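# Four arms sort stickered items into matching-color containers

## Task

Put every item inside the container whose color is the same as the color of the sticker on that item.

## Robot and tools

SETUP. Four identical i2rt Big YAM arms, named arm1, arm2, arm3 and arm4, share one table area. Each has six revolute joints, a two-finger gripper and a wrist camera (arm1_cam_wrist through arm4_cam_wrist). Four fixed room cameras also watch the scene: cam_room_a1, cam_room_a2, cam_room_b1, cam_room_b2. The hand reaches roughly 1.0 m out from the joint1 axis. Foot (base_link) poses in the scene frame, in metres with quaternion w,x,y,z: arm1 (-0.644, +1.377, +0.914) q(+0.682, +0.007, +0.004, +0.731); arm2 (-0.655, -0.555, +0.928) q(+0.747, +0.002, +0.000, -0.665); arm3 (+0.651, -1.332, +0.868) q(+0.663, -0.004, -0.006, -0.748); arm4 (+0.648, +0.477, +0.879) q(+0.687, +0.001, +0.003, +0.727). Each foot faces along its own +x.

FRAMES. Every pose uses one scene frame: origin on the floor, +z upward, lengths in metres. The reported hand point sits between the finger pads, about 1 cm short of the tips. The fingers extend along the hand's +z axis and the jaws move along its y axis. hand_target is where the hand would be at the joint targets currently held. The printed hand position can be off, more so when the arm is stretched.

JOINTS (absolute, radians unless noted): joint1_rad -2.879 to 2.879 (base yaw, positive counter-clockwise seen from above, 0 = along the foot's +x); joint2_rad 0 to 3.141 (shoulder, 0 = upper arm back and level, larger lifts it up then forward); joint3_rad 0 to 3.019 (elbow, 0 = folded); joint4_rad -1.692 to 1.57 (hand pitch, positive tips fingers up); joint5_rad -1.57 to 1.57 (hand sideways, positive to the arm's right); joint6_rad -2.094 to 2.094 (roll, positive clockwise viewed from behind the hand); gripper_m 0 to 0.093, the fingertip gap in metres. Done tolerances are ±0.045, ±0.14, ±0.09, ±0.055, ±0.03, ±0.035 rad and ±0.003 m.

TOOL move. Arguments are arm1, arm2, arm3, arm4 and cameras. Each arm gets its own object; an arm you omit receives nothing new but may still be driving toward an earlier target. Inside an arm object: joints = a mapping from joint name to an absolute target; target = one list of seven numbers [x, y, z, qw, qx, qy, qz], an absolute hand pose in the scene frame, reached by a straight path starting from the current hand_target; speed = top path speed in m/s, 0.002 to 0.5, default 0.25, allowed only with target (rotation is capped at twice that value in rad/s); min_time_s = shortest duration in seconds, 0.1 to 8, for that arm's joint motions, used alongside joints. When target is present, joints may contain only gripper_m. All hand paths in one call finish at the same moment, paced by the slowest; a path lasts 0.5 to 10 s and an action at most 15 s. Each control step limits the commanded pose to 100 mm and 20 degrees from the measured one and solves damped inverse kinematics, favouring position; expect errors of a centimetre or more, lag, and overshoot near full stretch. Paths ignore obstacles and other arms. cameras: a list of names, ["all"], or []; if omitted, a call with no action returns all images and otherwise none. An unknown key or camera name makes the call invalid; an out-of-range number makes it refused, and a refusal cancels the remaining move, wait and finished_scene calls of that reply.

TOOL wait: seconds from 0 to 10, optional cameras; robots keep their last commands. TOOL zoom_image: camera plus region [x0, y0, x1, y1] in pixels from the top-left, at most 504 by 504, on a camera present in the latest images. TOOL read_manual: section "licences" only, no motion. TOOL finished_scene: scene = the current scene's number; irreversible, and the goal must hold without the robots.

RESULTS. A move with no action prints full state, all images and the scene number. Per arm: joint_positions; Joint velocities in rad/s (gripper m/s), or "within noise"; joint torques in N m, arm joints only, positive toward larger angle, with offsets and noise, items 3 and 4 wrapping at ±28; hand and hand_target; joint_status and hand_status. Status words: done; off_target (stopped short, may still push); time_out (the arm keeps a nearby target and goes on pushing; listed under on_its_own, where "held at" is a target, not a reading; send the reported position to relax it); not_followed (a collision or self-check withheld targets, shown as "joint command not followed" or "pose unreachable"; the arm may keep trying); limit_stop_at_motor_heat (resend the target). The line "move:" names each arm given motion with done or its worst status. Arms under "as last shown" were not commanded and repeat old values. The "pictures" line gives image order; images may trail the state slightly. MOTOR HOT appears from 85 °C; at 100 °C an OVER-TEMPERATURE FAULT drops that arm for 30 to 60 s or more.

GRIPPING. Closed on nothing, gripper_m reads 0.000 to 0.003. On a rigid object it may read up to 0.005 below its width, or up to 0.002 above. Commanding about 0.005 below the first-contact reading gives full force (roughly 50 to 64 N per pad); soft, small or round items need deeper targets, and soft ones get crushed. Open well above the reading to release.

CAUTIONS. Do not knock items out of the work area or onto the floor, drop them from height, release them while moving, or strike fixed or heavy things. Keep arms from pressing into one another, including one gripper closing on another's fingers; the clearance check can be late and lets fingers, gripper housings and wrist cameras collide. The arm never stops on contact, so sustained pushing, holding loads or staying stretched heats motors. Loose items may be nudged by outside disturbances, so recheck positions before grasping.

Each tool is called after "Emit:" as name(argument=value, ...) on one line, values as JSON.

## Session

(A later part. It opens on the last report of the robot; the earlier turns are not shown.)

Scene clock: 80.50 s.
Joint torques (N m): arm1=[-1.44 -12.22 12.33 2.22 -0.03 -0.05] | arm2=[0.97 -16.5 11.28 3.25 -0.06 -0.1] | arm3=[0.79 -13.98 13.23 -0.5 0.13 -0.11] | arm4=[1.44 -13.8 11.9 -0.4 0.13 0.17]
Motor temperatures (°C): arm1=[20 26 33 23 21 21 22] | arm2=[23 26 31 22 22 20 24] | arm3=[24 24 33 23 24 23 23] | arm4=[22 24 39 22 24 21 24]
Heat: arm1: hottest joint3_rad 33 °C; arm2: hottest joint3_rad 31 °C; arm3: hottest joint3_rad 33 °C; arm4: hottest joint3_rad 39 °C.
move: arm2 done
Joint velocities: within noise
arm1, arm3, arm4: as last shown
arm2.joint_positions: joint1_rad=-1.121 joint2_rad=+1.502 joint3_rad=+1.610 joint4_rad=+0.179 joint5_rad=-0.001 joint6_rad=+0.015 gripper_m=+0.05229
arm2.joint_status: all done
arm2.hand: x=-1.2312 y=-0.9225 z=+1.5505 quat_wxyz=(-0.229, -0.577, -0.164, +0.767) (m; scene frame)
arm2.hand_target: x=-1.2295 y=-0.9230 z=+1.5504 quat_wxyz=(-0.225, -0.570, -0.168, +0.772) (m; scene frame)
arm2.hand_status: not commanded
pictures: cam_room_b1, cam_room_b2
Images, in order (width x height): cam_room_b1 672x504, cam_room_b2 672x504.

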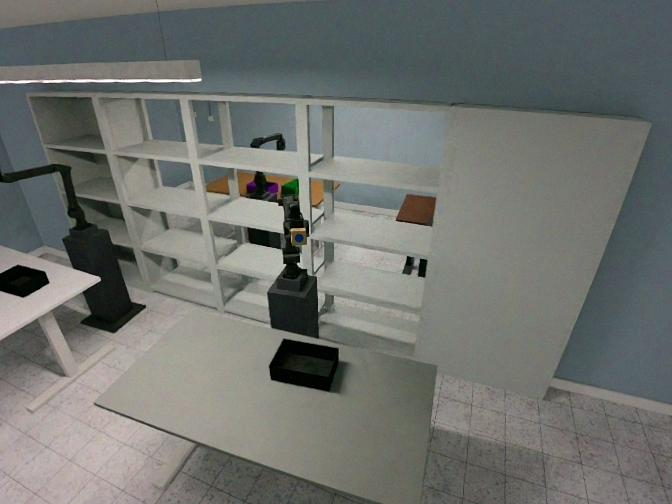

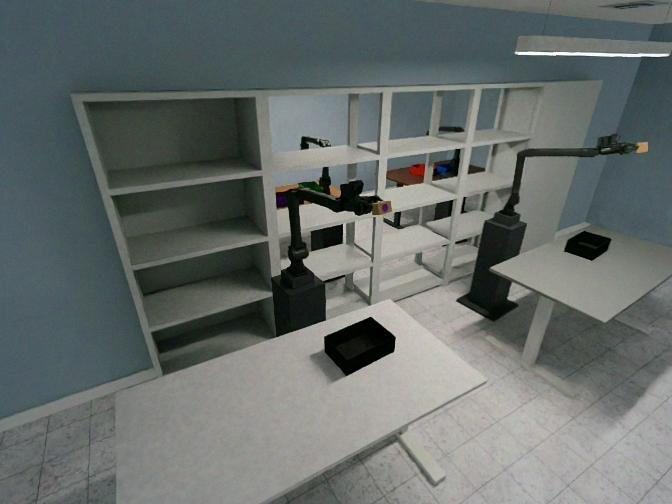

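Emit:
move(arm1={"joints":{"joint1_rad":0,"joint2_rad":0.6,"joint3_rad":0.6,"joint4_rad":-0.4,"joint5_rad":0,"joint6_rad":0},"min_time_s":3.5}, arm2={"joints":{"joint1_rad":0,"joint2_rad":0.6,"joint3_rad":0.6,"joint4_rad":-0.4,"joint5_rad":0,"joint6_rad":0},"min_time_s":3.5}, arm3={"joints":{"joint1_rad":0,"joint2_rad":0.5,"joint3_rad":0.75,"joint4_rad":-0.6},"min_time_s":3.5}, arm4={"joints":{"joint1_rad":0,"joint2_rad":0.5,"joint3_rad":0.75,"joint4_rad":-0.6},"min_time_s":3.5})

Emit:
move(arm1={"joints":{"joint1_rad":-2.5},"min_time_s":3.5}, arm2={"target":[-0.38,-0.86,1.17,0.5736,0,0.8192,0]}, arm3={"joints":{"joint1_rad":-1.9},"min_time_s":3}, arm4={"joints":{"joint1_rad":1.0},"min_time_s":3})

Emit:
move(arm1={"target":[-0.25,0.93,1.15,0.5736,0,0.8192,0]}, arm2={"target":[-0.25,-0.88,1.12,0.5736,0,0.8192,0]})

Emit:
move(arm1={"target":[-0.05,0.885,1.12,0.5736,0,0.8192,0]}, arm2={"target":[-0.05,-0.88,1.10,0.5736,0,0.8192,0]}, cameras=["arm2_cam_wrist","arm1_cam_wrist","arm3_cam_wrist","arm4_cam_wrist"])

Scene clock: 96.37 s.
Joint torques (N m): arm1=[-1.49 -0.67 12.89 1.55 0.05 -0.03] | arm2=[1.03 -3.66 11.71 2.18 0.03 -0.08] | arm3=[0.56 0.15 9.36 2.61 0.03 -0.11] | arm4=[0.79 -0.32 9.35 2.19 0.12 0.16]
Motor temperatures (°C): arm1=[20 26 33 23 21 21 22] | arm2=[23 26 32 22 22 20 24] | arm3=[24 24 33 23 24 23 23] | arm4=[22 24 40 22 24 21 24]
Heat: arm1: hottest joint3_rad 33 °C; arm2: hottest joint3_rad 32 °C; arm3: hottest joint3_rad 33 °C; arm4: hottest joint3_rad 40 °C.
move: arm1 done; arm2 done; arm3 done; arm4 done
Joint velocities: within noise
arm1.joint_positions: joint1_rad=+0.005 joint2_rad=+0.610 joint3_rad=+0.592 joint4_rad=-0.394 joint5_rad=+0.000 joint6_rad=+0.007 gripper_m=+0.06788
arm1.joint_status: all done
arm1.hand: x=-0.6652 y=+1.7350 z=+1.2120 quat_wxyz=(-0.367, +0.608, -0.574, -0.408) (m; scene frame)
arm1.hand_target: x=-0.6631 y=+1.7338 z=+1.2190 quat_wxyz=(-0.373, +0.606, -0.571, -0.409) (m; scene frame)
arm1.hand_status: not commanded
arm2.joint_positions: joint1_rad=-0.005 joint2_rad=+0.611 joint3_rad=+0.607 joint4_rad=-0.391 joint5_rad=-0.001 joint6_rad=+0.014 gripper_m=+0.05229
arm2.joint_status: all done
arm2.hand: x=-0.6153 y=-0.9156 z=+1.2333 quat_wxyz=(-0.416, -0.560, -0.617, +0.365) (m; scene frame)
arm2.hand_target: x=-0.6143 y=-0.9120 z=+1.2308 quat_wxyz=(-0.412, -0.555, -0.623, +0.366) (m; scene frame)
arm2.hand_status: not commanded
arm3.joint_positions: joint1_rad=+0.009 joint2_rad=+0.502 joint3_rad=+0.758 joint4_rad=-0.619 joint5_rad=+0.000 joint6_rad=+0.006 gripper_m=+0.09398
arm3.joint_status: all done
arm3.hand: x=+0.6141 y=-1.6482 z=+1.2527 quat_wxyz=(-0.385, -0.613, -0.544, +0.425) (m; scene frame)
arm3.hand_target: x=+0.6108 y=-1.6491 z=+1.2527 quat_wxyz=(-0.384, -0.611, -0.540, +0.432) (m; scene frame)
arm3.hand_status: not commanded
arm4.joint_positions: joint1_rad=-0.002 joint2_rad=+0.504 joint3_rad=+0.751 joint4_rad=-0.621 joint5_rad=-0.001 joint6_rad=-0.012 gripper_m=+0.09397
arm4.joint_status: all done
arm4.hand: x=+0.6323 y=+0.8026 z=+1.2539 quat_wxyz=(-0.387, +0.603, -0.566, -0.407) (m; scene frame)
arm4.hand_target: x=+0.6318 y=+0.8033 z=+1.2592 quat_wxyz=(-0.391, +0.595, -0.564, -0.417) (m; scene frame)
arm4.hand_status: not commanded
pictures: none

Scene clock: 100.20 s.
Joint torques (N m): arm1=[-2.43 -0.32 13 1.43 0.03 -0.06] | arm2=[1.2 -6.89 16.05 1.26 -0.93 -0.08] | arm3=[0.67 -0.32 9.42 2.61 -0.02 -0.11] | arm4=[0.97 -0.56 9.43 2.15 0.14 0.16]
Motor temperatures (°C): arm1=[20 26 33 23 21 21 22] | arm2=[23 26 32 22 22 20 24] | arm3=[24 24 33 23 24 23 23] | arm4=[22 23 39 22 24 21 24]
Heat: arm1: hottest joint3_rad 33 °C; arm2: hottest joint3_rad 32 °C; arm3: hottest joint3_rad 33 °C; arm4: hottest joint3_rad 39 °C.
move: arm1 done; arm2 off_target; arm3 done; arm4 done
Joint velocities: within noise
arm1.joint_positions: joint1_rad=-2.496 joint2_rad=+0.610 joint3_rad=+0.592 joint4_rad=-0.394 joint5_rad=+0.000 joint6_rad=+0.007 gripper_m=+0.06790
arm1.joint_status: all done
arm1.hand: x=-0.4042 y=+1.1046 z=+1.2063 quat_wxyz=(-0.492, -0.349, -0.764, +0.227) (m; scene frame)
arm1.hand_target: x=-0.4059 y=+1.1047 z=+1.2133 quat_wxyz=(-0.496, -0.346, -0.762, +0.232) (m; scene frame)
arm1.hand_status: not commanded
arm2.joint_positions: joint1_rad=+0.230 joint2_rad=+1.107 joint3_rad=+0.664 joint4_rad=-0.407 joint5_rad=-1.071 joint6_rad=-0.734 gripper_m=+0.05229
arm2.joint_status: not commanded
arm2.hand: x=-0.3890 y=-0.8446 z=+1.1450 quat_wxyz=(-0.566, -0.022, -0.824, -0.017) (m; scene frame)
arm2.hand_target: x=-0.3811 y=-0.8586 z=+1.1700 quat_wxyz=(-0.574, +0.000, -0.819, +0.000) (m; scene frame)
arm2.hand_status: off_target (0.031 m and 3.3 deg from the pose sent, 0.250 m and 83.8 deg at the start)
arm3.joint_positions: joint1_rad=-1.891 joint2_rad=+0.502 joint3_rad=+0.758 joint4_rad=-0.619 joint5_rad=+0.001 joint6_rad=+0.006 gripper_m=+0.09398
arm3.joint_status: all done
arm3.hand: x=+0.3578 y=-1.1875 z=+1.2460 quat_wxyz=(+0.117, -0.804, +0.187, +0.553) (m; scene frame)
arm3.hand_target: x=+0.3579 y=-1.1845 z=+1.2460 quat_wxyz=(+0.123, -0.800, +0.187, +0.557) (m; scene frame)
arm3.hand_status: not commanded
arm4.joint_positions: joint1_rad=+0.996 joint2_rad=+0.504 joint3_rad=+0.751 joint4_rad=-0.621 joint5_rad=-0.001 joint6_rad=-0.012 gripper_m=+0.09397
arm4.joint_status: all done
arm4.hand: x=+0.3679 y=+0.6395 z=+1.2558 quat_wxyz=(-0.145, +0.799, -0.208, -0.545) (m; scene frame)
arm4.hand_target: x=+0.3669 y=+0.6390 z=+1.2610 quat_wxyz=(-0.144, +0.791, -0.210, -0.556) (m; scene frame)
arm4.hand_status: not commanded
pictures: none

Scene clock: 102.80 s.
Joint torques (N m): arm1=[-2.61 -11.11 15.99 1.01 -0.46 -0.02] | arm2=[1.38 -10.17 14.68 3.07 -0.34 0.21] | arm3=[0.79 -0.38 9.4 2.61 -0.01 -0.11] | arm4=[1.14 -0.03 9.51 2.03 0.11 0.18]
Motor temperatures (°C): arm1=[20 25 34 23 21 21 22] | arm2=[23 26 33 22 22 20 24] | arm3=[24 24 33 23 24 23 23] | arm4=[22 23 39 22 24 21 24]
Heat: arm1: hottest joint3_rad 34 °C; arm2: hottest joint3_rad 33 °C; arm3: hottest joint3_rad 33 °C; arm4: hottest joint3_rad 39 °C.
move: arm1 off_target; arm2 off_target
Joint velocities: within noise
arm1.joint_positions: joint1_rad=-2.731 joint2_rad=+1.581 joint3_rad=+1.078 joint4_rad=-0.204 joint5_rad=-0.999 joint6_rad=-0.567 gripper_m=+0.06790
arm1.joint_status: not commanded
arm1.hand: x=-0.2547 y=+0.9502 z=+1.1219 quat_wxyz=(-0.562, -0.014, -0.826, -0.024) (m; scene frame)
arm1.hand_target: x=-0.2512 y=+0.9317 z=+1.1502 quat_wxyz=(-0.574, +0.000, -0.819, +0.000) (m; scene frame)
arm1.hand_status: off_target (0.035 m and 3.5 deg from the pose sent, 0.240 m and 49.4 deg at the start)
arm2.joint_positions: joint1_rad=+0.518 joint2_rad=+1.396 joint3_rad=+0.727 joint4_rad=+0.056 joint5_rad=-0.854 joint6_rad=-0.449 gripper_m=+0.05229
arm2.joint_status: not commanded
arm2.hand: x=-0.2673 y=-0.8619 z=+1.0977 quat_wxyz=(-0.558, -0.010, -0.830, -0.017) (m; scene frame)
arm2.hand_target: x=-0.2517 y=-0.8784 z=+1.1204 quat_wxyz=(-0.574, +0.000, -0.819, +0.000) (m; scene frame)
arm2.hand_status: off_target (0.033 m and 3.1 deg from the pose sent, 0.146 m and 3.3 deg at the start)
arm3, arm4: as last shown
pictures: none

Scene clock: 104.37 s.
Joint torques (N m): arm1=[-1.79 -16.09 16.65 1.89 -0.26 0.1] | arm2=[0.62 -16.38 14.67 3.08 -0.15 0.21] | arm3=[0.67 -0.38 9.42 2.56 -0.02 -0.11] | arm4=[1.03 -0.62 9.47 2.19 0.12 0.15]
Motor temperatures (°C): arm1=[20 25 34 23 21 21 22] | arm2=[23 26 33 22 22 20 24] | arm3=[24 24 33 23 24 23 23] | arm4=[22 23 38 22 24 21 24]
Heat: arm1: hottest joint3_rad 34 °C; arm2: hottest joint3_rad 33 °C; arm3: hottest joint3_rad 33 °C; arm4: hottest joint3_rad 38 °C.
move: arm1 off_target; arm2 off_target
Joint velocities: within noise
arm1.joint_positions: joint1_rad=-2.496 joint2_rad=+1.955 joint3_rad=+1.504 joint4_rad=-0.100 joint5_rad=-0.795 joint6_rad=-0.371 gripper_m=+0.06790
arm1.joint_status: not commanded
arm1.hand: x=-0.0644 y=+0.9003 z=+1.0907 quat_wxyz=(-0.556, -0.011, -0.831, -0.018) (m; scene frame)
arm1.hand_target: x=-0.0521 y=+0.8868 z=+1.1204 quat_wxyz=(-0.574, +0.000, -0.819, +0.000) (m; scene frame)
arm1.hand_status: off_target (0.036 m and 3.4 deg from the pose sent, 0.215 m and 3.5 deg at the start)
arm2.joint_positions: joint1_rad=+0.824 joint2_rad=+1.764 joint3_rad=+1.104 joint4_rad=+0.181 joint5_rad=-0.590 joint6_rad=-0.264 gripper_m=+0.05229
arm2.joint_status: not commanded
arm2.hand: x=-0.0677 y=-0.8649 z=+1.0820 quat_wxyz=(-0.556, -0.001, -0.831, -0.011) (m; scene frame)
arm2.hand_target: x=-0.0518 y=-0.8789 z=+1.1003 quat_wxyz=(-0.574, +0.000, -0.819, +0.000) (m; scene frame)
arm2.hand_status: off_target (0.029 m and 2.7 deg from the pose sent, 0.218 m and 3.1 deg at the start)
arm3, arm4: as last shown
pictures: arm1_cam_wrist, arm2_cam_wrist, arm3_cam_wrist, arm4_cam_wrist
Images, in order (width x height): arm1_cam_wrist 672x504, arm2_cam_wrist 672x504, arm3_cam_wrist 672x504, arm4_cam_wrist 672x504.

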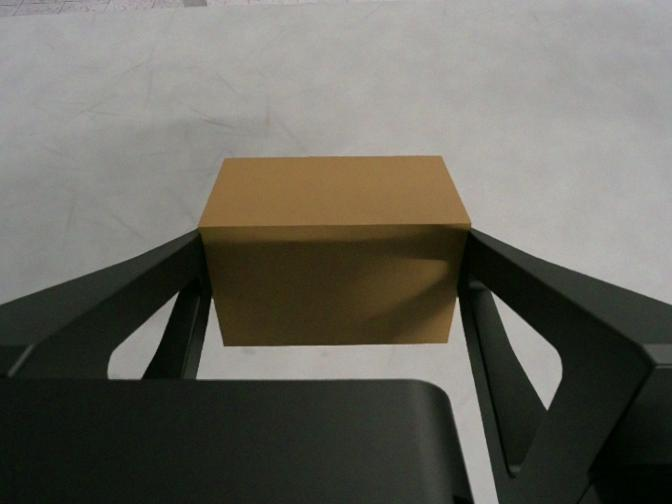

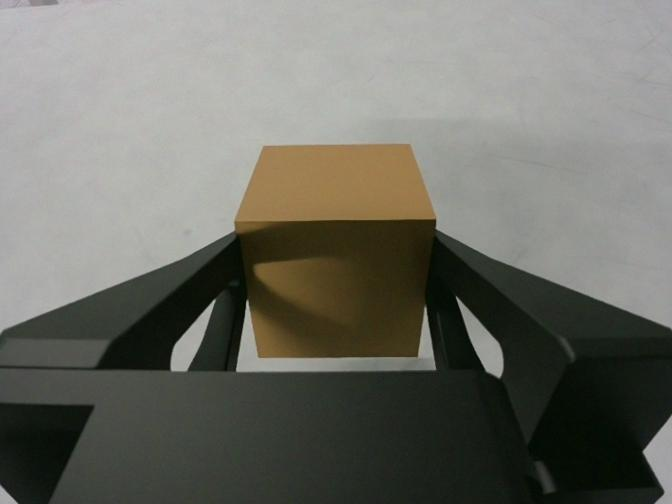

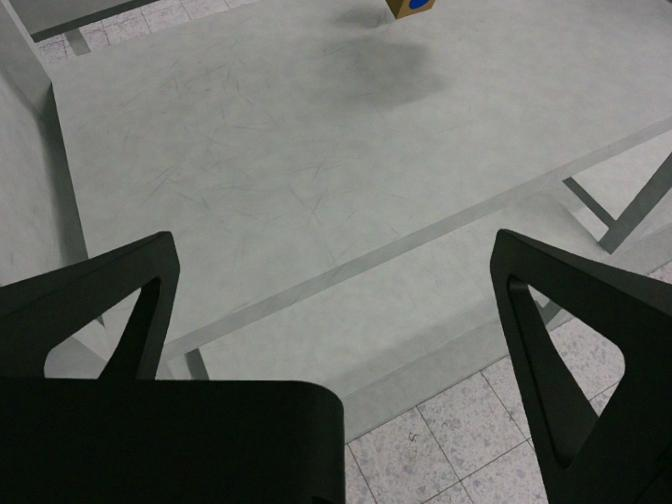

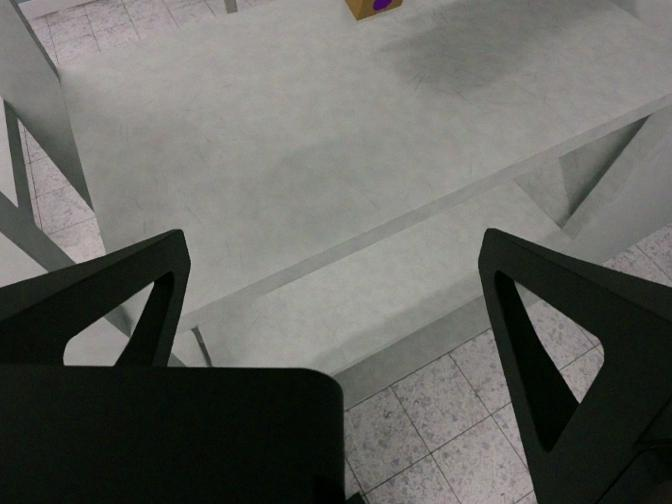

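Emit:
move(arm1={"target":[-0.04,0.88,1.06,0.5736,0,0.8192,0],"speed":0.1}, arm2={"target":[-0.04,-0.88,1.058,0.5736,0,0.8192,0],"speed":0.1})

Emit:
move(arm1={"target":[-0.04,0.88,1.035,0.5736,0,0.8192,0],"speed":0.05}, arm2={"target":[-0.04,-0.88,1.035,0.5736,0,0.8192,0],"speed":0.05}, cameras=["arm3_cam_wrist","arm4_cam_wrist"])

Scene clock: 111.67 s.
Joint torques (N m): arm1=[-0.5 -16.97 15.04 2.19 -0.19 0.11] | arm2=[1.38 -15.62 13.7 3.15 -0.03 0.18] | arm3=[0.67 -0.32 9.37 2.59 -0.02 -0.11] | arm4=[0.26 0.32 9.44 2.18 0.09 0.13]
Motor temperatures (°C): arm1=[20 25 34 23 21 21 22] | arm2=[23 26 33 22 22 20 24] | arm3=[24 24 33 23 24 23 23] | arm4=[22 23 37 22 24 21 24]
Heat: arm1: hottest joint3_rad 34 °C; arm2: hottest joint3_rad 33 °C; arm3: hottest joint3_rad 33 °C; arm4: hottest joint3_rad 37 °C.
move: arm1 off_target; arm2 off_target
Joint velocities: within noise
arm1.joint_positions: joint1_rad=-2.496 joint2_rad=+2.050 joint3_rad=+1.504 joint4_rad=+0.004 joint5_rad=-0.789 joint6_rad=-0.367 gripper_m=+0.06790
arm1.joint_status: not commanded
arm1.hand: x=-0.0565 y=+0.8893 z=+1.0388 quat_wxyz=(-0.557, -0.012, -0.830, -0.014) (m; scene frame)
arm1.hand_target: x=-0.0414 y=+0.8813 z=+1.0604 quat_wxyz=(-0.574, +0.000, -0.819, +0.000) (m; scene frame)
arm1.hand_status: off_target (0.028 m and 3.1 deg from the pose sent, 0.044 m and 3.4 deg at the start)
arm2.joint_positions: joint1_rad=+0.824 joint2_rad=+1.837 joint3_rad=+1.105 joint4_rad=+0.276 joint5_rad=-0.583 joint6_rad=-0.257 gripper_m=+0.05229
arm2.joint_status: not commanded
arm2.hand: x=-0.0593 y=-0.8721 z=+1.0542 quat_wxyz=(-0.563, -0.002, -0.826, -0.004) (m; scene frame)
arm2.hand_target: x=-0.0412 y=-0.8790 z=+1.0582 quat_wxyz=(-0.574, +0.000, -0.819, +0.000) (m; scene frame)
arm2.hand_status: off_target (0.021 m and 1.6 deg from the pose sent, 0.040 m and 2.7 deg at the start)
arm3, arm4: as last shown
pictures: none

Scene clock: 112.67 s.
Joint torques (N m): arm1=[-1.61 -15.33 13.75 2.17 -0.13 0.09] | arm2=[1.44 -14.21 12.48 2.65 0.02 0.12] | arm3=[0.67 -0.21 9.39 2.61 -0.02 -0.12] | arm4=[0.67 -0.09 9.4 2.17 0.1 0.15]
Motor temperatures (°C): arm1=[20 26 34 23 21 21 22] | arm2=[23 26 33 22 22 20 24] | arm3=[24 24 33 23 24 23 23] | arm4=[22 23 37 22 24 21 24]
Heat: arm1: hottest joint3_rad 34 °C; arm2: hottest joint3_rad 33 °C; arm3: hottest joint3_rad 33 °C; arm4: hottest joint3_rad 37 °C.
move: arm1 off_target; arm2 off_target
Joint velocities: within noise
arm1.joint_positions: joint1_rad=-2.496 joint2_rad=+2.066 joint3_rad=+1.504 joint4_rad=+0.057 joint5_rad=-0.790 joint6_rad=-0.363 gripper_m=+0.06790
arm1.joint_status: not commanded
arm1.hand: x=-0.0530 y=+0.8855 z=+1.0367 quat_wxyz=(-0.568, -0.005, -0.823, -0.004) (m; scene frame)
arm1.hand_target: x=-0.0407 y=+0.8806 z=+1.0350 quat_wxyz=(-0.574, +0.000, -0.819, +0.000) (m; scene frame)
arm1.hand_status: off_target (0.014 m and 1.1 deg from the pose sent, 0.019 m and 3.1 deg at the start)
arm2.joint_positions: joint1_rad=+0.824 joint2_rad=+1.861 joint3_rad=+1.105 joint4_rad=+0.344 joint5_rad=-0.583 joint6_rad=-0.251 gripper_m=+0.05229
arm2.joint_status: not commanded
arm2.hand: x=-0.0544 y=-0.8756 z=+1.0519 quat_wxyz=(-0.578, +0.003, -0.816, +0.004) (m; scene frame)
arm2.hand_target: x=-0.0414 y=-0.8790 z=+1.0349 quat_wxyz=(-0.573, +0.000, -0.819, +0.000) (m; scene frame)
arm2.hand_status: off_target (0.023 m and 0.8 deg from the pose sent, 0.028 m and 1.6 deg at the start)
arm3, arm4: as last shown
pictures: arm3_cam_wrist, arm4_cam_wrist
Images, in order (width x height): arm3_cam_wrist 672x504, arm4_cam_wrist 672x504.

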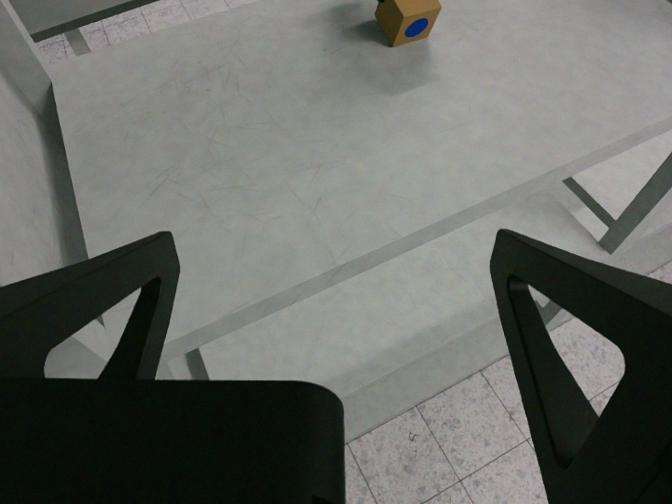

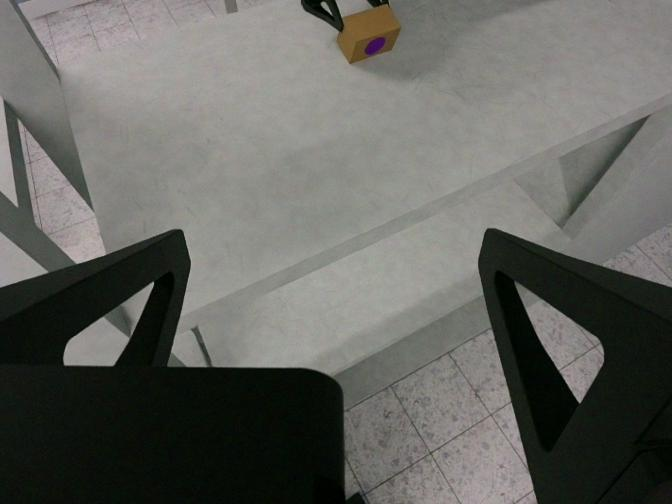

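Emit:
move(arm1={"joints":{"gripper_m":0.08}}, arm2={"joints":{"gripper_m":0.068}}, cameras=["arm1_cam_wrist","arm2_cam_wrist"])

Emit:
move(arm1={"joints":{"gripper_m":0.093}}, arm2={"joints":{"gripper_m":0.09}})

Emit:
move(arm1={"target":[-0.26,0.93,1.1,0.5736,0,0.8192,0]}, arm2={"target":[-0.26,-0.87,1.1,0.5736,0,0.8192,0]})

Emit:
move(arm1={"target":[-0.40,1.08,1.2,0.5390,0.2801,0.7698,-0.1961]}, arm2={"target":[-0.42,-0.87,1.2,0.5736,0,0.8192,0]}, arm3={"target":[0.13,-0.88,1.13,0,0.8434,0,-0.5373]}, arm4={"target":[0.13,0.90,1.13,0,0.8434,0,-0.5373]}, cameras=["arm3_cam_wrist","arm4_cam_wrist"])

Scene clock: 121.07 s.
Joint torques (N m): arm1=[-1.38 -16.85 13.7 2.15 -0.15 0.08] | arm2=[1.38 -16.79 12.25 2.63 -0.08 0.12] | arm3=[0.62 -0.32 9.42 2.62 -0.01 -0.11] | arm4=[1.14 -0.26 9.46 2.19 0.15 0.15]
Motor temperatures (°C): arm1=[20 26 34 23 21 21 22] | arm2=[23 26 33 22 22 20 24] | arm3=[24 24 32 23 24 23 23] | arm4=[22 23 37 22 24 21 24]
Heat: arm1: hottest joint3_rad 34 °C; arm2: hottest joint3_rad 33 °C; arm3: hottest joint3_rad 32 °C; arm4: hottest joint3_rad 37 °C.
move: arm1 done; arm2 done
Joint velocities: within noise
arm1.joint_positions: joint1_rad=-2.496 joint2_rad=+2.082 joint3_rad=+1.504 joint4_rad=+0.057 joint5_rad=-0.789 joint6_rad=-0.363 gripper_m=+0.07997
arm1.joint_status: all done
arm1.hand: x=-0.0533 y=+0.8854 z=+1.0249 quat_wxyz=(-0.564, -0.009, -0.826, -0.008) (m; scene frame)
arm1.hand_target: x=-0.0407 y=+0.8806 z=+1.0351 quat_wxyz=(-0.574, +0.000, -0.819, +0.000) (m; scene frame)
arm1.hand_status: not commanded
arm2.joint_positions: joint1_rad=+0.824 joint2_rad=+1.889 joint3_rad=+1.105 joint4_rad=+0.344 joint5_rad=-0.581 joint6_rad=-0.250 gripper_m=+0.06794
arm2.joint_status: all done
arm2.hand: x=-0.0547 y=-0.8756 z=+1.0334 quat_wxyz=(-0.568, -0.003, -0.823, -0.002) (m; scene frame)
arm2.hand_target: x=-0.0414 y=-0.8790 z=+1.0349 quat_wxyz=(-0.573, +0.000, -0.819, +0.000) (m; scene frame)
arm2.hand_status: not commanded
arm3, arm4: as last shown
pictures: arm1_cam_wrist, arm2_cam_wrist
Images, in order (width x height): arm1_cam_wrist 672x504, arm2_cam_wrist 672x504.

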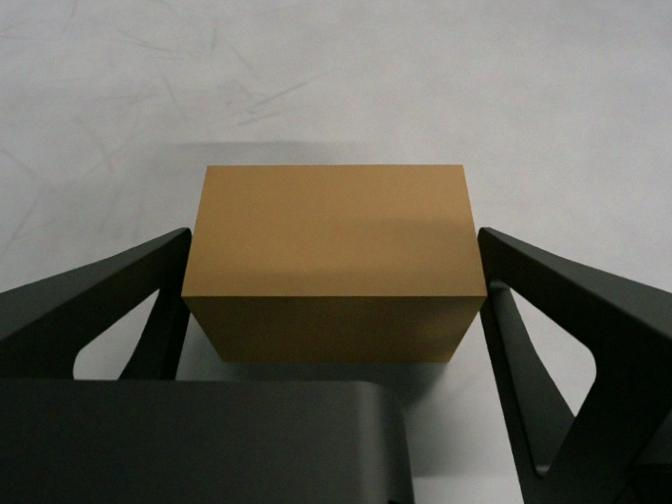

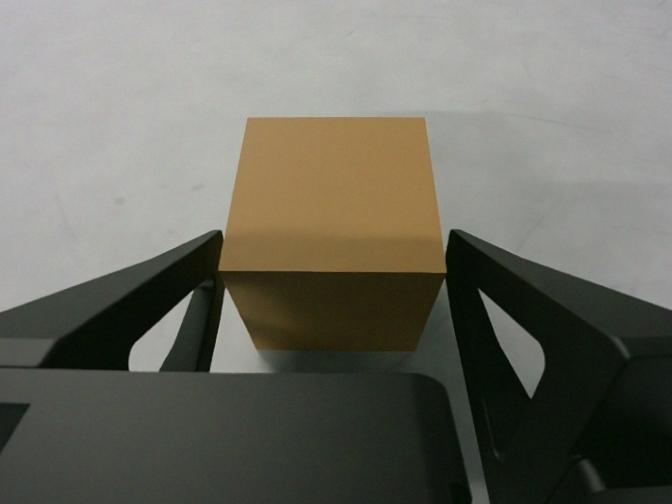

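Scene clock: 121.57 s.
Joint torques (N m): arm1=[-1.55 -16.67 13.52 2.15 -0.2 0.08] | arm2=[1.38 -17.03 12.22 2.63 -0.1 0.12] | arm3=[0.67 -0.38 9.42 2.62 -0.02 -0.11] | arm4=[0.91 -0.38 9.39 2.14 0.11 0.16]
Motor temperatures (°C): arm1=[20 26 34 23 21 21 22] | arm2=[23 26 33 22 22 20 24] | arm3=[24 24 32 23 24 23 23] | arm4=[22 23 37 22 24 21 24]
Heat: arm1: hottest joint3_rad 34 °C; arm2: hottest joint3_rad 33 °C; arm3: hottest joint3_rad 32 °C; arm4: hottest joint3_rad 37 °C.
move: arm1 done; arm2 done
Joint velocities: within noise
arm1.joint_positions: joint1_rad=-2.496 joint2_rad=+2.082 joint3_rad=+1.504 joint4_rad=+0.057 joint5_rad=-0.789 joint6_rad=-0.363 gripper_m=+0.09293
arm1.joint_status: all done
arm1.hand: x=-0.0533 y=+0.8853 z=+1.0249 quat_wxyz=(-0.563, -0.009, -0.826, -0.008) (m; scene frame)
arm1.hand_target: x=-0.0407 y=+0.8806 z=+1.0351 quat_wxyz=(-0.574, +0.000, -0.819, +0.000) (m; scene frame)
arm1.hand_status: not commanded
arm2.joint_positions: joint1_rad=+0.824 joint2_rad=+1.889 joint3_rad=+1.105 joint4_rad=+0.344 joint5_rad=-0.581 joint6_rad=-0.250 gripper_m=+0.08990
arm2.joint_status: all done
arm2.hand: x=-0.0547 y=-0.8756 z=+1.0334 quat_wxyz=(-0.568, -0.003, -0.823, -0.002) (m; scene frame)
arm2.hand_target: x=-0.0414 y=-0.8790 z=+1.0349 quat_wxyz=(-0.573, +0.000, -0.819, +0.000) (m; scene frame)
arm2.hand_status: not commanded
arm3, arm4: as last shown
pictures: none

Scene clock: 123.37 s.
Joint torques (N m): arm1=[-1.61 -13.92 10.3 0.95 -0.43 -0.03] | arm2=[1.03 -12.4 8.88 1.57 -0.55 -0.07] | arm3=[0.73 -0.21 9.42 2.62 -0.01 -0.11] | arm4=[1.08 -0.56 9.44 2.22 0.11 0.18]
Motor temperatures (°C): arm1=[20 26 34 23 21 21 22] | arm2=[23 26 33 22 22 20 24] | arm3=[24 24 32 23 24 23 23] | arm4=[22 23 36 22 24 21 24]
Heat: arm1: hottest joint3_rad 34 °C; arm2: hottest joint3_rad 33 °C; arm3: hottest joint3_rad 32 °C; arm4: hottest joint3_rad 36 °C.
move: arm1 done; arm2 done
Joint velocities: within noise
arm1.joint_positions: joint1_rad=-2.760 joint2_rad=+1.657 joint3_rad=+1.067 joint4_rad=-0.086 joint5_rad=-1.014 joint6_rad=-0.586 gripper_m=+0.09294
arm1.joint_status: not commanded
arm1.hand: x=-0.2607 y=+0.9286 z=+1.0920 quat_wxyz=(-0.572, -0.007, -0.820, -0.004) (m; scene frame)
arm1.hand_target: x=-0.2600 y=+0.9300 z=+1.1000 quat_wxyz=(-0.574, +0.000, -0.819, +0.000) (m; scene frame)
arm1.hand_status: done (0.008 m and 0.9 deg from the pose sent, 0.225 m and 2.0 deg at the start)
arm2.joint_positions: joint1_rad=+0.518 joint2_rad=+1.426 joint3_rad=+0.740 joint4_rad=+0.158 joint5_rad=-0.851 joint6_rad=-0.422 gripper_m=+0.08990
arm2.joint_status: not commanded
arm2.hand: x=-0.2580 y=-0.8753 z=+1.1054 quat_wxyz=(-0.578, -0.003, -0.816, +0.005) (m; scene frame)
arm2.hand_target: x=-0.2600 y=-0.8700 z=+1.0999 quat_wxyz=(-0.574, +0.000, -0.819, +0.000) (m; scene frame)
arm2.hand_status: done (0.008 m and 0.9 deg from the pose sent, 0.216 m and 0.8 deg at the start)
arm3, arm4: as last shown
pictures: none

Scene clock: 125.93 s.
Joint torques (N m): arm1=[-0.73 0.44 12.26 1.42 0 0.11] | arm2=[0.38 -8.47 15.61 0.88 -0.95 -0.09] | arm3=[0.67 -19.08 13.82 0.98 -0.45 -0.14] | arm4=[0.67 -17.44 12.3 0.85 -0.34 -0.09]
Motor temperatures (°C): arm1=[20 26 34 23 21 21 22] | arm2=[23 26 33 22 22 20 24] | arm3=[24 24 32 23 24 23 23] | arm4=[22 23 37 22 24 21 24]
Heat: arm1: hottest joint3_rad 34 °C; arm2: hottest joint3_rad 33 °C; arm3: hottest joint3_rad 32 °C; arm4: hottest joint3_rad 37 °C.
move: arm1 done; arm2 off_target; arm3 off_target; arm4 off_target
Joint velocities: within noise
arm1.joint_positions: joint1_rad=-2.685 joint2_rad=+0.690 joint3_rad=+0.558 joint4_rad=-0.210 joint5_rad=-0.322 joint6_rad=-0.115 gripper_m=+0.09294
arm1.joint_status: not commanded
arm1.hand: x=-0.4029 y=+1.0779 z=+1.2030 quat_wxyz=(-0.541, -0.278, -0.767, +0.204) (m; scene frame)
arm1.hand_target: x=-0.4001 y=+1.0800 z=+1.2000 quat_wxyz=(-0.539, -0.280, -0.770, +0.196) (m; scene frame)
arm1.hand_status: done (0.005 m and 1.0 deg from the pose sent, 0.232 m and 39.6 deg at the start)
arm2.joint_positions: joint1_rad=+0.114 joint2_rad=+1.113 joint3_rad=+0.773 joint4_rad=-0.724 joint5_rad=-1.151 joint6_rad=-0.963 gripper_m=+0.08990
arm2.joint_status: not commanded
arm2.hand: x=-0.4220 y=-0.8564 z=+1.1738 quat_wxyz=(-0.568, -0.019, -0.823, -0.024) (m; scene frame)
arm2.hand_target: x=-0.4206 y=-0.8687 z=+1.1999 quat_wxyz=(-0.574, +0.000, -0.819, +0.000) (m; scene frame)
arm2.hand_status: off_target (0.030 m and 3.6 deg from the pose sent, 0.188 m and 0.9 deg at the start)
arm3.joint_positions: joint1_rad=-2.327 joint2_rad=+1.725 joint3_rad=+1.387 joint4_rad=-0.337 joint5_rad=-0.772 joint6_rad=-0.480 gripper_m=+0.09398
arm3.joint_status: not commanded
arm3.hand: x=+0.1338 y=-0.8964 z=+1.1043 quat_wxyz=(-0.018, -0.851, +0.008, +0.525) (m; scene frame)
arm3.hand_target: x=+0.1312 y=-0.8811 z=+1.1300 quat_wxyz=(+0.000, -0.843, +0.000, +0.537) (m; scene frame)
arm3.hand_status: off_target (0.031 m and 2.9 deg from the pose sent, 0.400 m and 25.8 deg at the start)
arm4.joint_positions: joint1_rad=+0.659 joint2_rad=+1.683 joint3_rad=+1.291 joint4_rad=-0.264 joint5_rad=-0.751 joint6_rad=-0.449 gripper_m=+0.09397
arm4.joint_status: not commanded
arm4.hand: x=+0.1372 y=+0.8870 z=+1.1107 quat_wxyz=(+0.013, +0.849, -0.011, -0.528) (m; scene frame)
arm4.hand_target: x=+0.1309 y=+0.8991 z=+1.1302 quat_wxyz=(+0.000, +0.843, +0.000, -0.538) (m; scene frame)
arm4.hand_status: off_target (0.024 m and 2.3 deg from the pose sent, 0.374 m and 29.6 deg at the start)
pictures: arm3_cam_wrist, arm4_cam_wrist
Images, in order (width x height): arm3_cam_wrist 672x504, arm4_cam_wrist 672x504.

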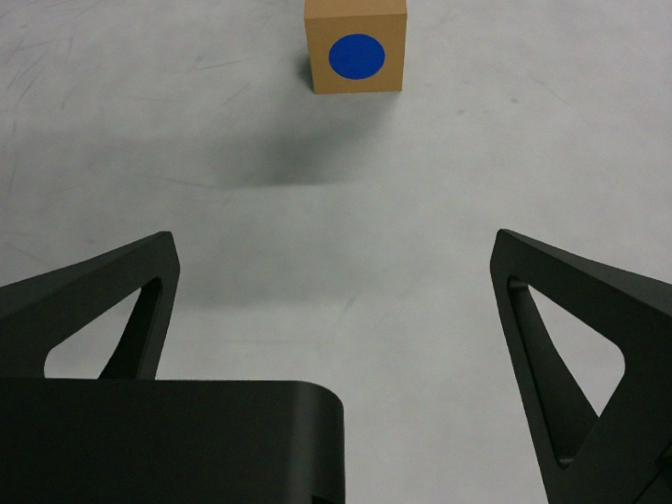

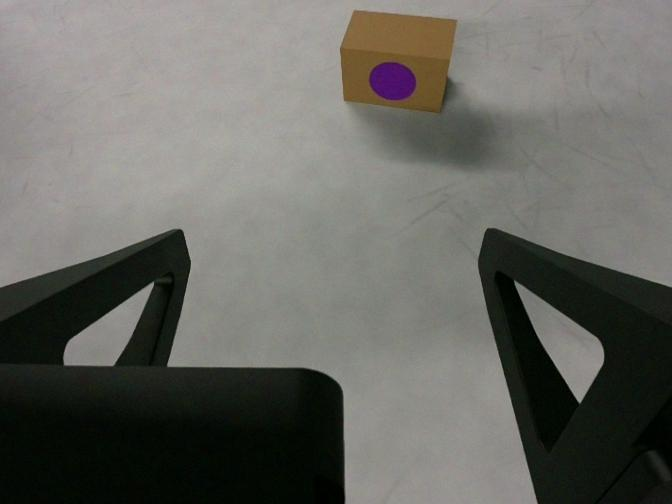

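Emit:
move(arm3={"target":[0.045,-0.88,1.075,0.007,0.8433,0.011,-0.5372]}, arm4={"target":[0.045,0.928,1.075,0.0234,-0.8426,0.0368,0.5368]})

Emit:
move(arm3={"target":[-0.05,-0.882,1.05,0.007,0.8433,0.011,-0.5372],"speed":0.12}, arm4={"target":[-0.045,0.930,1.045,0.0234,-0.8426,0.0368,0.5368],"speed":0.12}, cameras=["arm3_cam_wrist","arm4_cam_wrist"])

Scene clock: 135.90 s.
Joint torques (N m): arm1=[-0.56 0.15 12.12 1.42 0.03 0.11] | arm2=[0.26 -8.47 15.56 0.94 -0.95 -0.08] | arm3=[1.14 -22.42 13.53 2 -0.24 0] | arm4=[0.38 -21.66 12.15 1.87 -0.04 0.19]
Motor temperatures (°C): arm1=[20 25 34 23 21 21 22] | arm2=[23 26 33 22 23 20 24] | arm3=[24 24 33 23 24 23 23] | arm4=[22 23 39 22 24 21 24]
Heat: arm1: hottest joint3_rad 34 °C; arm2: hottest joint3_rad 33 °C; arm3: hottest joint3_rad 33 °C; arm4: hottest joint3_rad 39 °C.
move: arm3 off_target; arm4 off_target
Joint velocities: within noise
arm1, arm2: as last shown
arm2.joint_positions: joint1_rad=+0.114 joint2_rad=+1.113 joint3_rad=+0.773 joint4_rad=-0.724 joint5_rad=-1.151 joint6_rad=-0.964 gripper_m=+0.08990
arm2.hand: x=-0.4220 y=-0.8564 z=+1.1738 quat_wxyz=(-0.568, -0.018, -0.823, -0.024) (m; scene frame)
arm3.joint_positions: joint1_rad=-2.237 joint2_rad=+1.922 joint3_rad=+1.507 joint4_rad=-0.249 joint5_rad=-0.718 joint6_rad=-0.439 gripper_m=+0.09398
arm3.joint_status: not commanded
arm3.hand: x=+0.0568 y=-0.8947 z=+1.0428 quat_wxyz=(-0.028, -0.856, -0.002, +0.516) (m; scene frame)
arm3.hand_target: x=+0.0469 y=-0.8816 z=+1.0754 quat_wxyz=(-0.007, -0.843, -0.011, +0.537) (m; scene frame)
arm3.hand_status: off_target (0.037 m and 3.8 deg from the pose sent, 0.095 m and 3.0 deg at the start)
arm4.joint_positions: joint1_rad=+0.748 joint2_rad=+1.904 joint3_rad=+1.430 joint4_rad=-0.140 joint5_rad=-0.612 joint6_rad=-0.353 gripper_m=+0.09397
arm4.joint_status: not commanded
arm4.hand: x=+0.0562 y=+0.9106 z=+1.0478 quat_wxyz=(-0.005, +0.856, -0.039, -0.516) (m; scene frame)
arm4.hand_target: x=+0.0467 y=+0.9266 z=+1.0756 quat_wxyz=(-0.024, +0.843, -0.037, -0.537) (m; scene frame)
arm4.hand_status: off_target (0.034 m and 3.5 deg from the pose sent, 0.107 m and 5.3 deg at the start)
pictures: none

Scene clock: 137.47 s.
Joint torques (N m): arm1=[-0.91 0.44 12.12 1.33 0.02 0.14] | arm2=[0.38 -8.41 15.57 0.92 -0.95 -0.09] | arm3=[2.32 -23.53 14.06 1.35 -0.16 0.02] | arm4=[0.67 -22.95 12.63 1.37 -0.01 0.15]
Motor temperatures (°C): arm1=[20 25 34 23 21 21 22] | arm2=[23 26 34 22 23 20 24] | arm3=[24 24 33 23 24 23 23] | arm4=[22 23 39 22 24 21 24]
Heat: arm1: hottest joint3_rad 34 °C; arm2: hottest joint3_rad 34 °C; arm3: hottest joint3_rad 33 °C; arm4: hottest joint3_rad 39 °C.
move: arm3 off_target; arm4 off_target
Joint velocities: within noise
arm1, arm2: as last shown
arm3.joint_positions: joint1_rad=-2.151 joint2_rad=+2.102 joint3_rad=+1.751 joint4_rad=-0.236 joint5_rad=-0.636 joint6_rad=-0.371 gripper_m=+0.09398
arm3.joint_status: not commanded
arm3.hand: x=-0.0338 y=-0.8858 z=+1.0335 quat_wxyz=(-0.013, -0.850, -0.004, +0.526) (m; scene frame)
arm3.hand_target: x=-0.0487 y=-0.8830 z=+1.0502 quat_wxyz=(-0.007, -0.843, -0.011, +0.537) (m; scene frame)
arm3.hand_status: off_target (0.023 m and 1.8 deg from the pose sent, 0.108 m and 3.8 deg at the start)
arm4.joint_positions: joint1_rad=+0.829 joint2_rad=+2.082 joint3_rad=+1.663 joint4_rad=-0.127 joint5_rad=-0.535 joint6_rad=-0.299 gripper_m=+0.09397
arm4.joint_status: not commanded
arm4.hand: x=-0.0315 y=+0.9201 z=+1.0362 quat_wxyz=(-0.019, +0.849, -0.036, -0.527) (m; scene frame)
arm4.hand_target: x=-0.0438 y=+0.9293 z=+1.0451 quat_wxyz=(-0.024, +0.843, -0.037, -0.537) (m; scene frame)
arm4.hand_status: off_target (0.019 m and 1.4 deg from the pose sent, 0.103 m and 3.5 deg at the start)
pictures: arm3_cam_wrist, arm4_cam_wrist
Images, in order (width x height): arm3_cam_wrist 672x504, arm4_cam_wrist 672x504.

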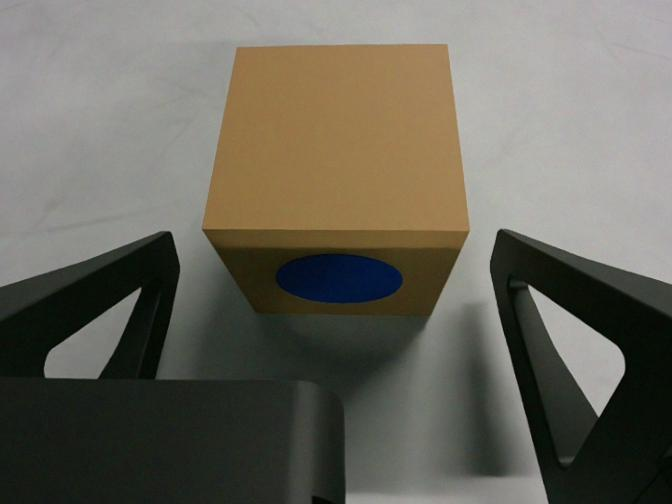

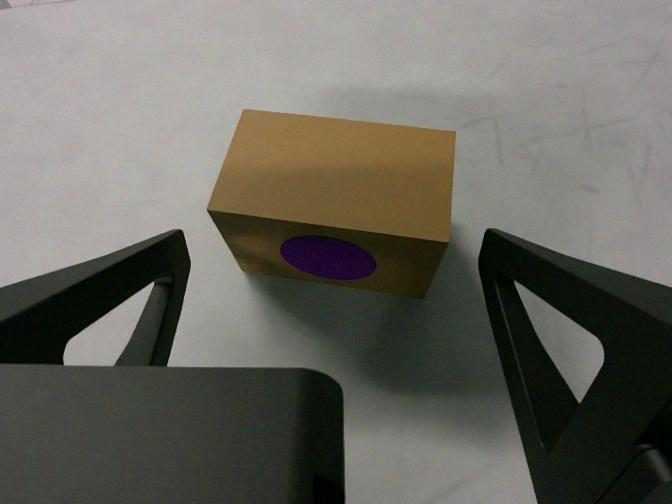

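Emit:
move(arm3={"target":[-0.084,-0.883,1.042,0.007,0.8433,0.011,-0.5372],"speed":0.1}, arm4={"target":[-0.072,0.931,1.040,0.0585,-0.8384,0.0918,0.5341],"speed":0.1}, cameras=["arm3_cam_wrist","arm4_cam_wrist"])

Scene clock: 150.03 s.
Joint torques (N m): arm1=[-1.03 -0.26 12.3 1.42 0.01 0.13] | arm2=[0.44 -8.41 15.56 0.92 -0.95 -0.08] | arm3=[2.14 -24.53 14.31 1.14 -0.17 0.02] | arm4=[0.85 -22.95 12.72 2.09 0.07 0.19]
Motor temperatures (°C): arm1=[20 25 35 23 21 21 22] | arm2=[23 25 34 22 23 20 23] | arm3=[24 25 35 23 24 23 23] | arm4=[22 23 40 22 24 21 24]
Heat: arm1: hottest joint3_rad 35 °C; arm2: hottest joint3_rad 34 °C; arm3: hottest joint3_rad 35 °C; arm4: hottest joint3_rad 40 °C.
move: arm3 off_target; arm4 off_target
Joint velocities: within noise
arm1, arm2: as last shown
arm3.joint_positions: joint1_rad=-2.121 joint2_rad=+2.177 joint3_rad=+1.862 joint4_rad=-0.252 joint5_rad=-0.609 joint6_rad=-0.351 gripper_m=+0.09398
arm3.joint_status: not commanded
arm3.hand: x=-0.0682 y=-0.8850 z=+1.0288 quat_wxyz=(-0.011, -0.849, -0.006, +0.528) (m; scene frame)
arm3.hand_target: x=-0.0827 y=-0.8839 z=+1.0421 quat_wxyz=(-0.007, -0.843, -0.011, +0.538) (m; scene frame)
arm3.hand_status: off_target (0.021 m and 1.4 deg from the pose sent, 0.051 m and 1.8 deg at the start)
arm4.joint_positions: joint1_rad=+0.877 joint2_rad=+2.110 joint3_rad=+1.698 joint4_rad=-0.105 joint5_rad=-0.377 joint6_rad=-0.204 gripper_m=+0.09397
arm4.joint_status: not commanded
arm4.hand: x=-0.0561 y=+0.9201 z=+1.0319 quat_wxyz=(-0.052, +0.848, -0.091, -0.519) (m; scene frame)
arm4.hand_target: x=-0.0705 y=+0.9300 z=+1.0401 quat_wxyz=(-0.058, +0.838, -0.092, -0.534) (m; scene frame)
arm4.hand_status: off_target (0.021 m and 2.2 deg from the pose sent, 0.042 m and 8.0 deg at the start)
pictures: arm3_cam_wrist, arm4_cam_wrist
Images, in order (width x height): arm3_cam_wrist 672x504, arm4_cam_wrist 672x504.

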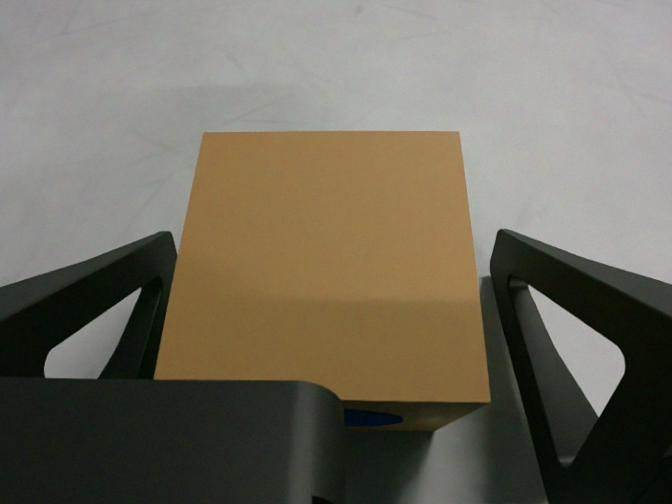

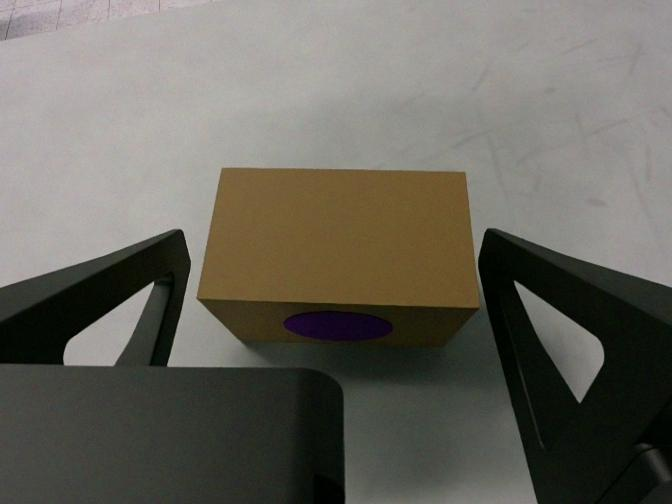

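Emit:
move(arm3={"joints":{"gripper_m":0.03}}, arm4={"target":[-0.086,0.935,1.032,0.0585,-0.8384,0.0918,0.5341],"speed":0.1}, cameras=["arm3_cam_wrist","arm4_cam_wrist"])

Emit:
move(arm3={"target":[0.0,-0.88,1.13,0.007,0.8433,0.011,-0.5372],"speed":0.2}, arm4={"joints":{"gripper_m":0.04}}, cameras=["arm3_cam_wrist","arm4_cam_wrist"])

Scene clock: 154.53 s.
Joint torques (N m): arm1=[-0.79 0.67 12.18 1.35 0.03 0.1] | arm2=[0.44 -8.41 15.56 0.9 -0.95 -0.08] | arm3=[2.26 -24.59 14.09 1.28 -0.18 0.03] | arm4=[1.55 -23.3 12.75 1.55 0.1 0.14]
Motor temperatures (°C): arm1=[20 25 35 23 21 21 22] | arm2=[23 25 35 22 23 20 23] | arm3=[24 26 35 23 24 23 23] | arm4=[22 24 39 22 24 21 24]
Heat: arm1: hottest joint3_rad 35 °C; arm2: hottest joint3_rad 35 °C; arm3: hottest joint3_rad 35 °C; arm4: hottest joint3_rad 39 °C.
move: arm3 off_target; arm4 off_target
Joint velocities: within noise
arm1, arm2: as last shown
arm3.joint_positions: joint1_rad=-2.121 joint2_rad=+2.178 joint3_rad=+1.865 joint4_rad=-0.255 joint5_rad=-0.609 joint6_rad=-0.351 gripper_m=+0.05346
arm3.joint_status: gripper_m off_target (ended at +0.05350, target +0.03000)
arm3.hand: x=-0.0685 y=-0.8846 z=+1.0291 quat_wxyz=(-0.011, -0.849, -0.005, +0.528) (m; scene frame)
arm3.hand_target: x=-0.0827 y=-0.8839 z=+1.0419 quat_wxyz=(-0.007, -0.843, -0.011, +0.538) (m; scene frame)
arm3.hand_status: not commanded
arm4.joint_positions: joint1_rad=+0.878 joint2_rad=+2.155 joint3_rad=+1.752 joint4_rad=-0.105 joint5_rad=-0.371 joint6_rad=-0.201 gripper_m=+0.09397
arm4.joint_status: not commanded
arm4.hand: x=-0.0683 y=+0.9299 z=+1.0249 quat_wxyz=(-0.055, +0.846, -0.093, -0.521) (m; scene frame)
arm4.hand_target: x=-0.0846 y=+0.9340 z=+1.0323 quat_wxyz=(-0.058, +0.838, -0.092, -0.534) (m; scene frame)
arm4.hand_status: off_target (0.020 m and 1.8 deg from the pose sent, 0.033 m and 2.2 deg at the start)
pictures: arm3_cam_wrist, arm4_cam_wrist
Images, in order (width x height): arm3_cam_wrist 672x504, arm4_cam_wrist 672x504.

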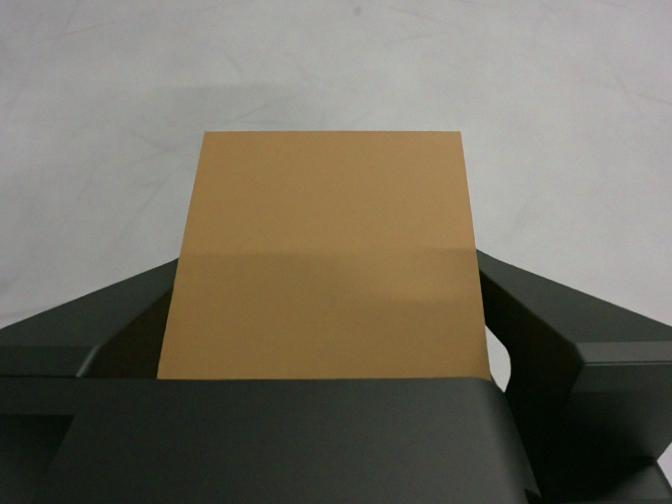

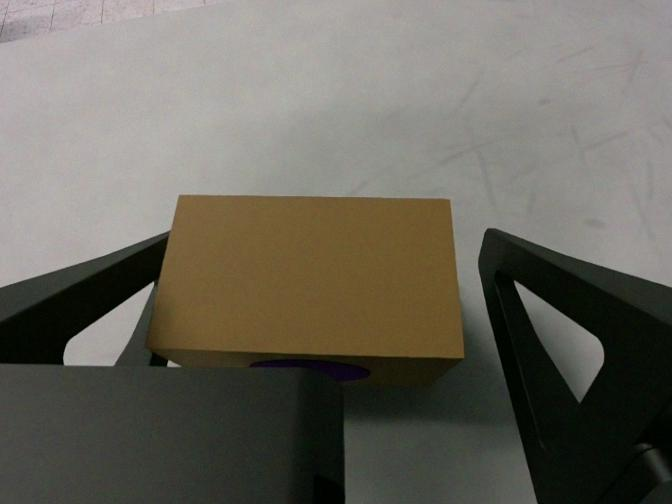

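Scene clock: 155.97 s.
Joint torques (N m): arm1=[-1.08 0.32 12.19 1.32 0.01 0.11] | arm2=[0.38 -8.47 15.58 0.91 -0.95 -0.09] | arm3=[1.38 -23.59 9.61 1.32 -0.38 -0.13] | arm4=[1.61 -23.82 12.74 1.62 0.05 0.18]
Motor temperatures (°C): arm1=[20 25 35 23 21 21 22] | arm2=[23 25 35 22 23 20 23] | arm3=[24 26 35 23 24 23 23] | arm4=[22 24 39 22 24 21 24]
Heat: arm1: hottest joint3_rad 35 °C; arm2: hottest joint3_rad 35 °C; arm3: hottest joint3_rad 35 °C; arm4: hottest joint3_rad 39 °C.
move: arm3 done; arm4 off_target
Joint velocities: within noise
arm1, arm2: as last shown
arm3.joint_positions: joint1_rad=-2.189 joint2_rad=+1.962 joint3_rad=+1.782 joint4_rad=-0.380 joint5_rad=-0.672 joint6_rad=-0.389 gripper_m=+0.05347
arm3.joint_status: not commanded
arm3.hand: x=-0.0007 y=-0.8802 z=+1.1347 quat_wxyz=(-0.005, -0.842, -0.009, +0.540) (m; scene frame)
arm3.hand_target: x=+0.0000 y=-0.8801 z=+1.1299 quat_wxyz=(-0.007, -0.843, -0.011, +0.537) (m; scene frame)
arm3.hand_status: done (0.005 m and 0.4 deg from the pose sent, 0.122 m and 1.4 deg at the start)
arm4.joint_positions: joint1_rad=+0.878 joint2_rad=+2.156 joint3_rad=+1.753 joint4_rad=-0.105 joint5_rad=-0.370 joint6_rad=-0.200 gripper_m=+0.06989
arm4.joint_status: gripper_m off_target (ended at +0.06991, target +0.04000)
arm4.hand: x=-0.0688 y=+0.9297 z=+1.0252 quat_wxyz=(-0.056, +0.846, -0.093, -0.522) (m; scene frame)
arm4.hand_target: x=-0.0846 y=+0.9339 z=+1.0322 quat_wxyz=(-0.058, +0.838, -0.092, -0.534) (m; scene frame)
arm4.hand_status: not commanded
pictures: arm3_cam_wrist, arm4_cam_wrist
Images, in order (width x height): arm3_cam_wrist 672x504, arm4_cam_wrist 672x504.

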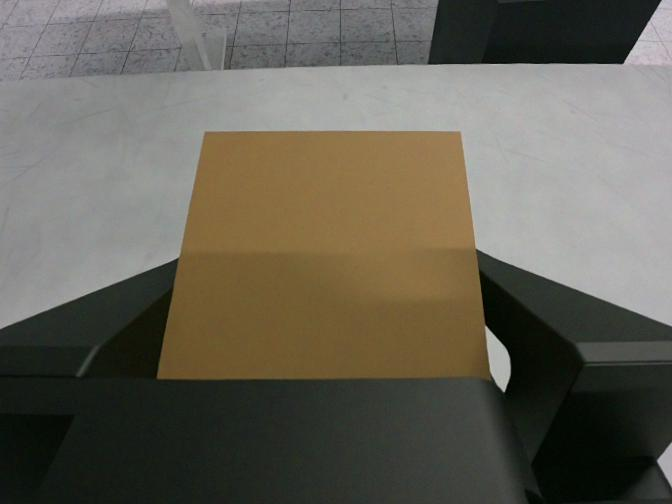

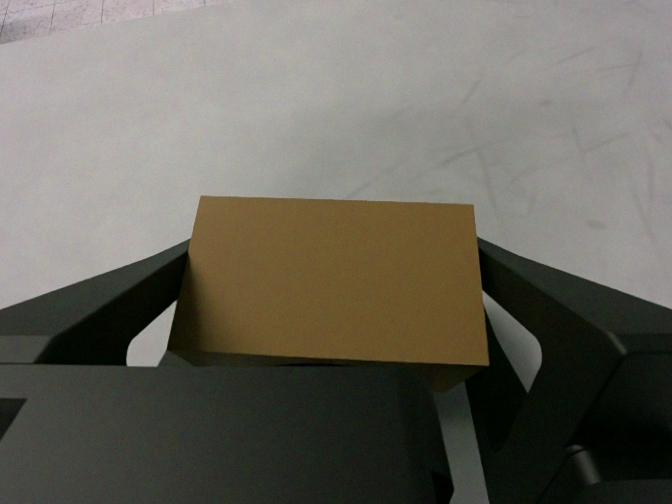

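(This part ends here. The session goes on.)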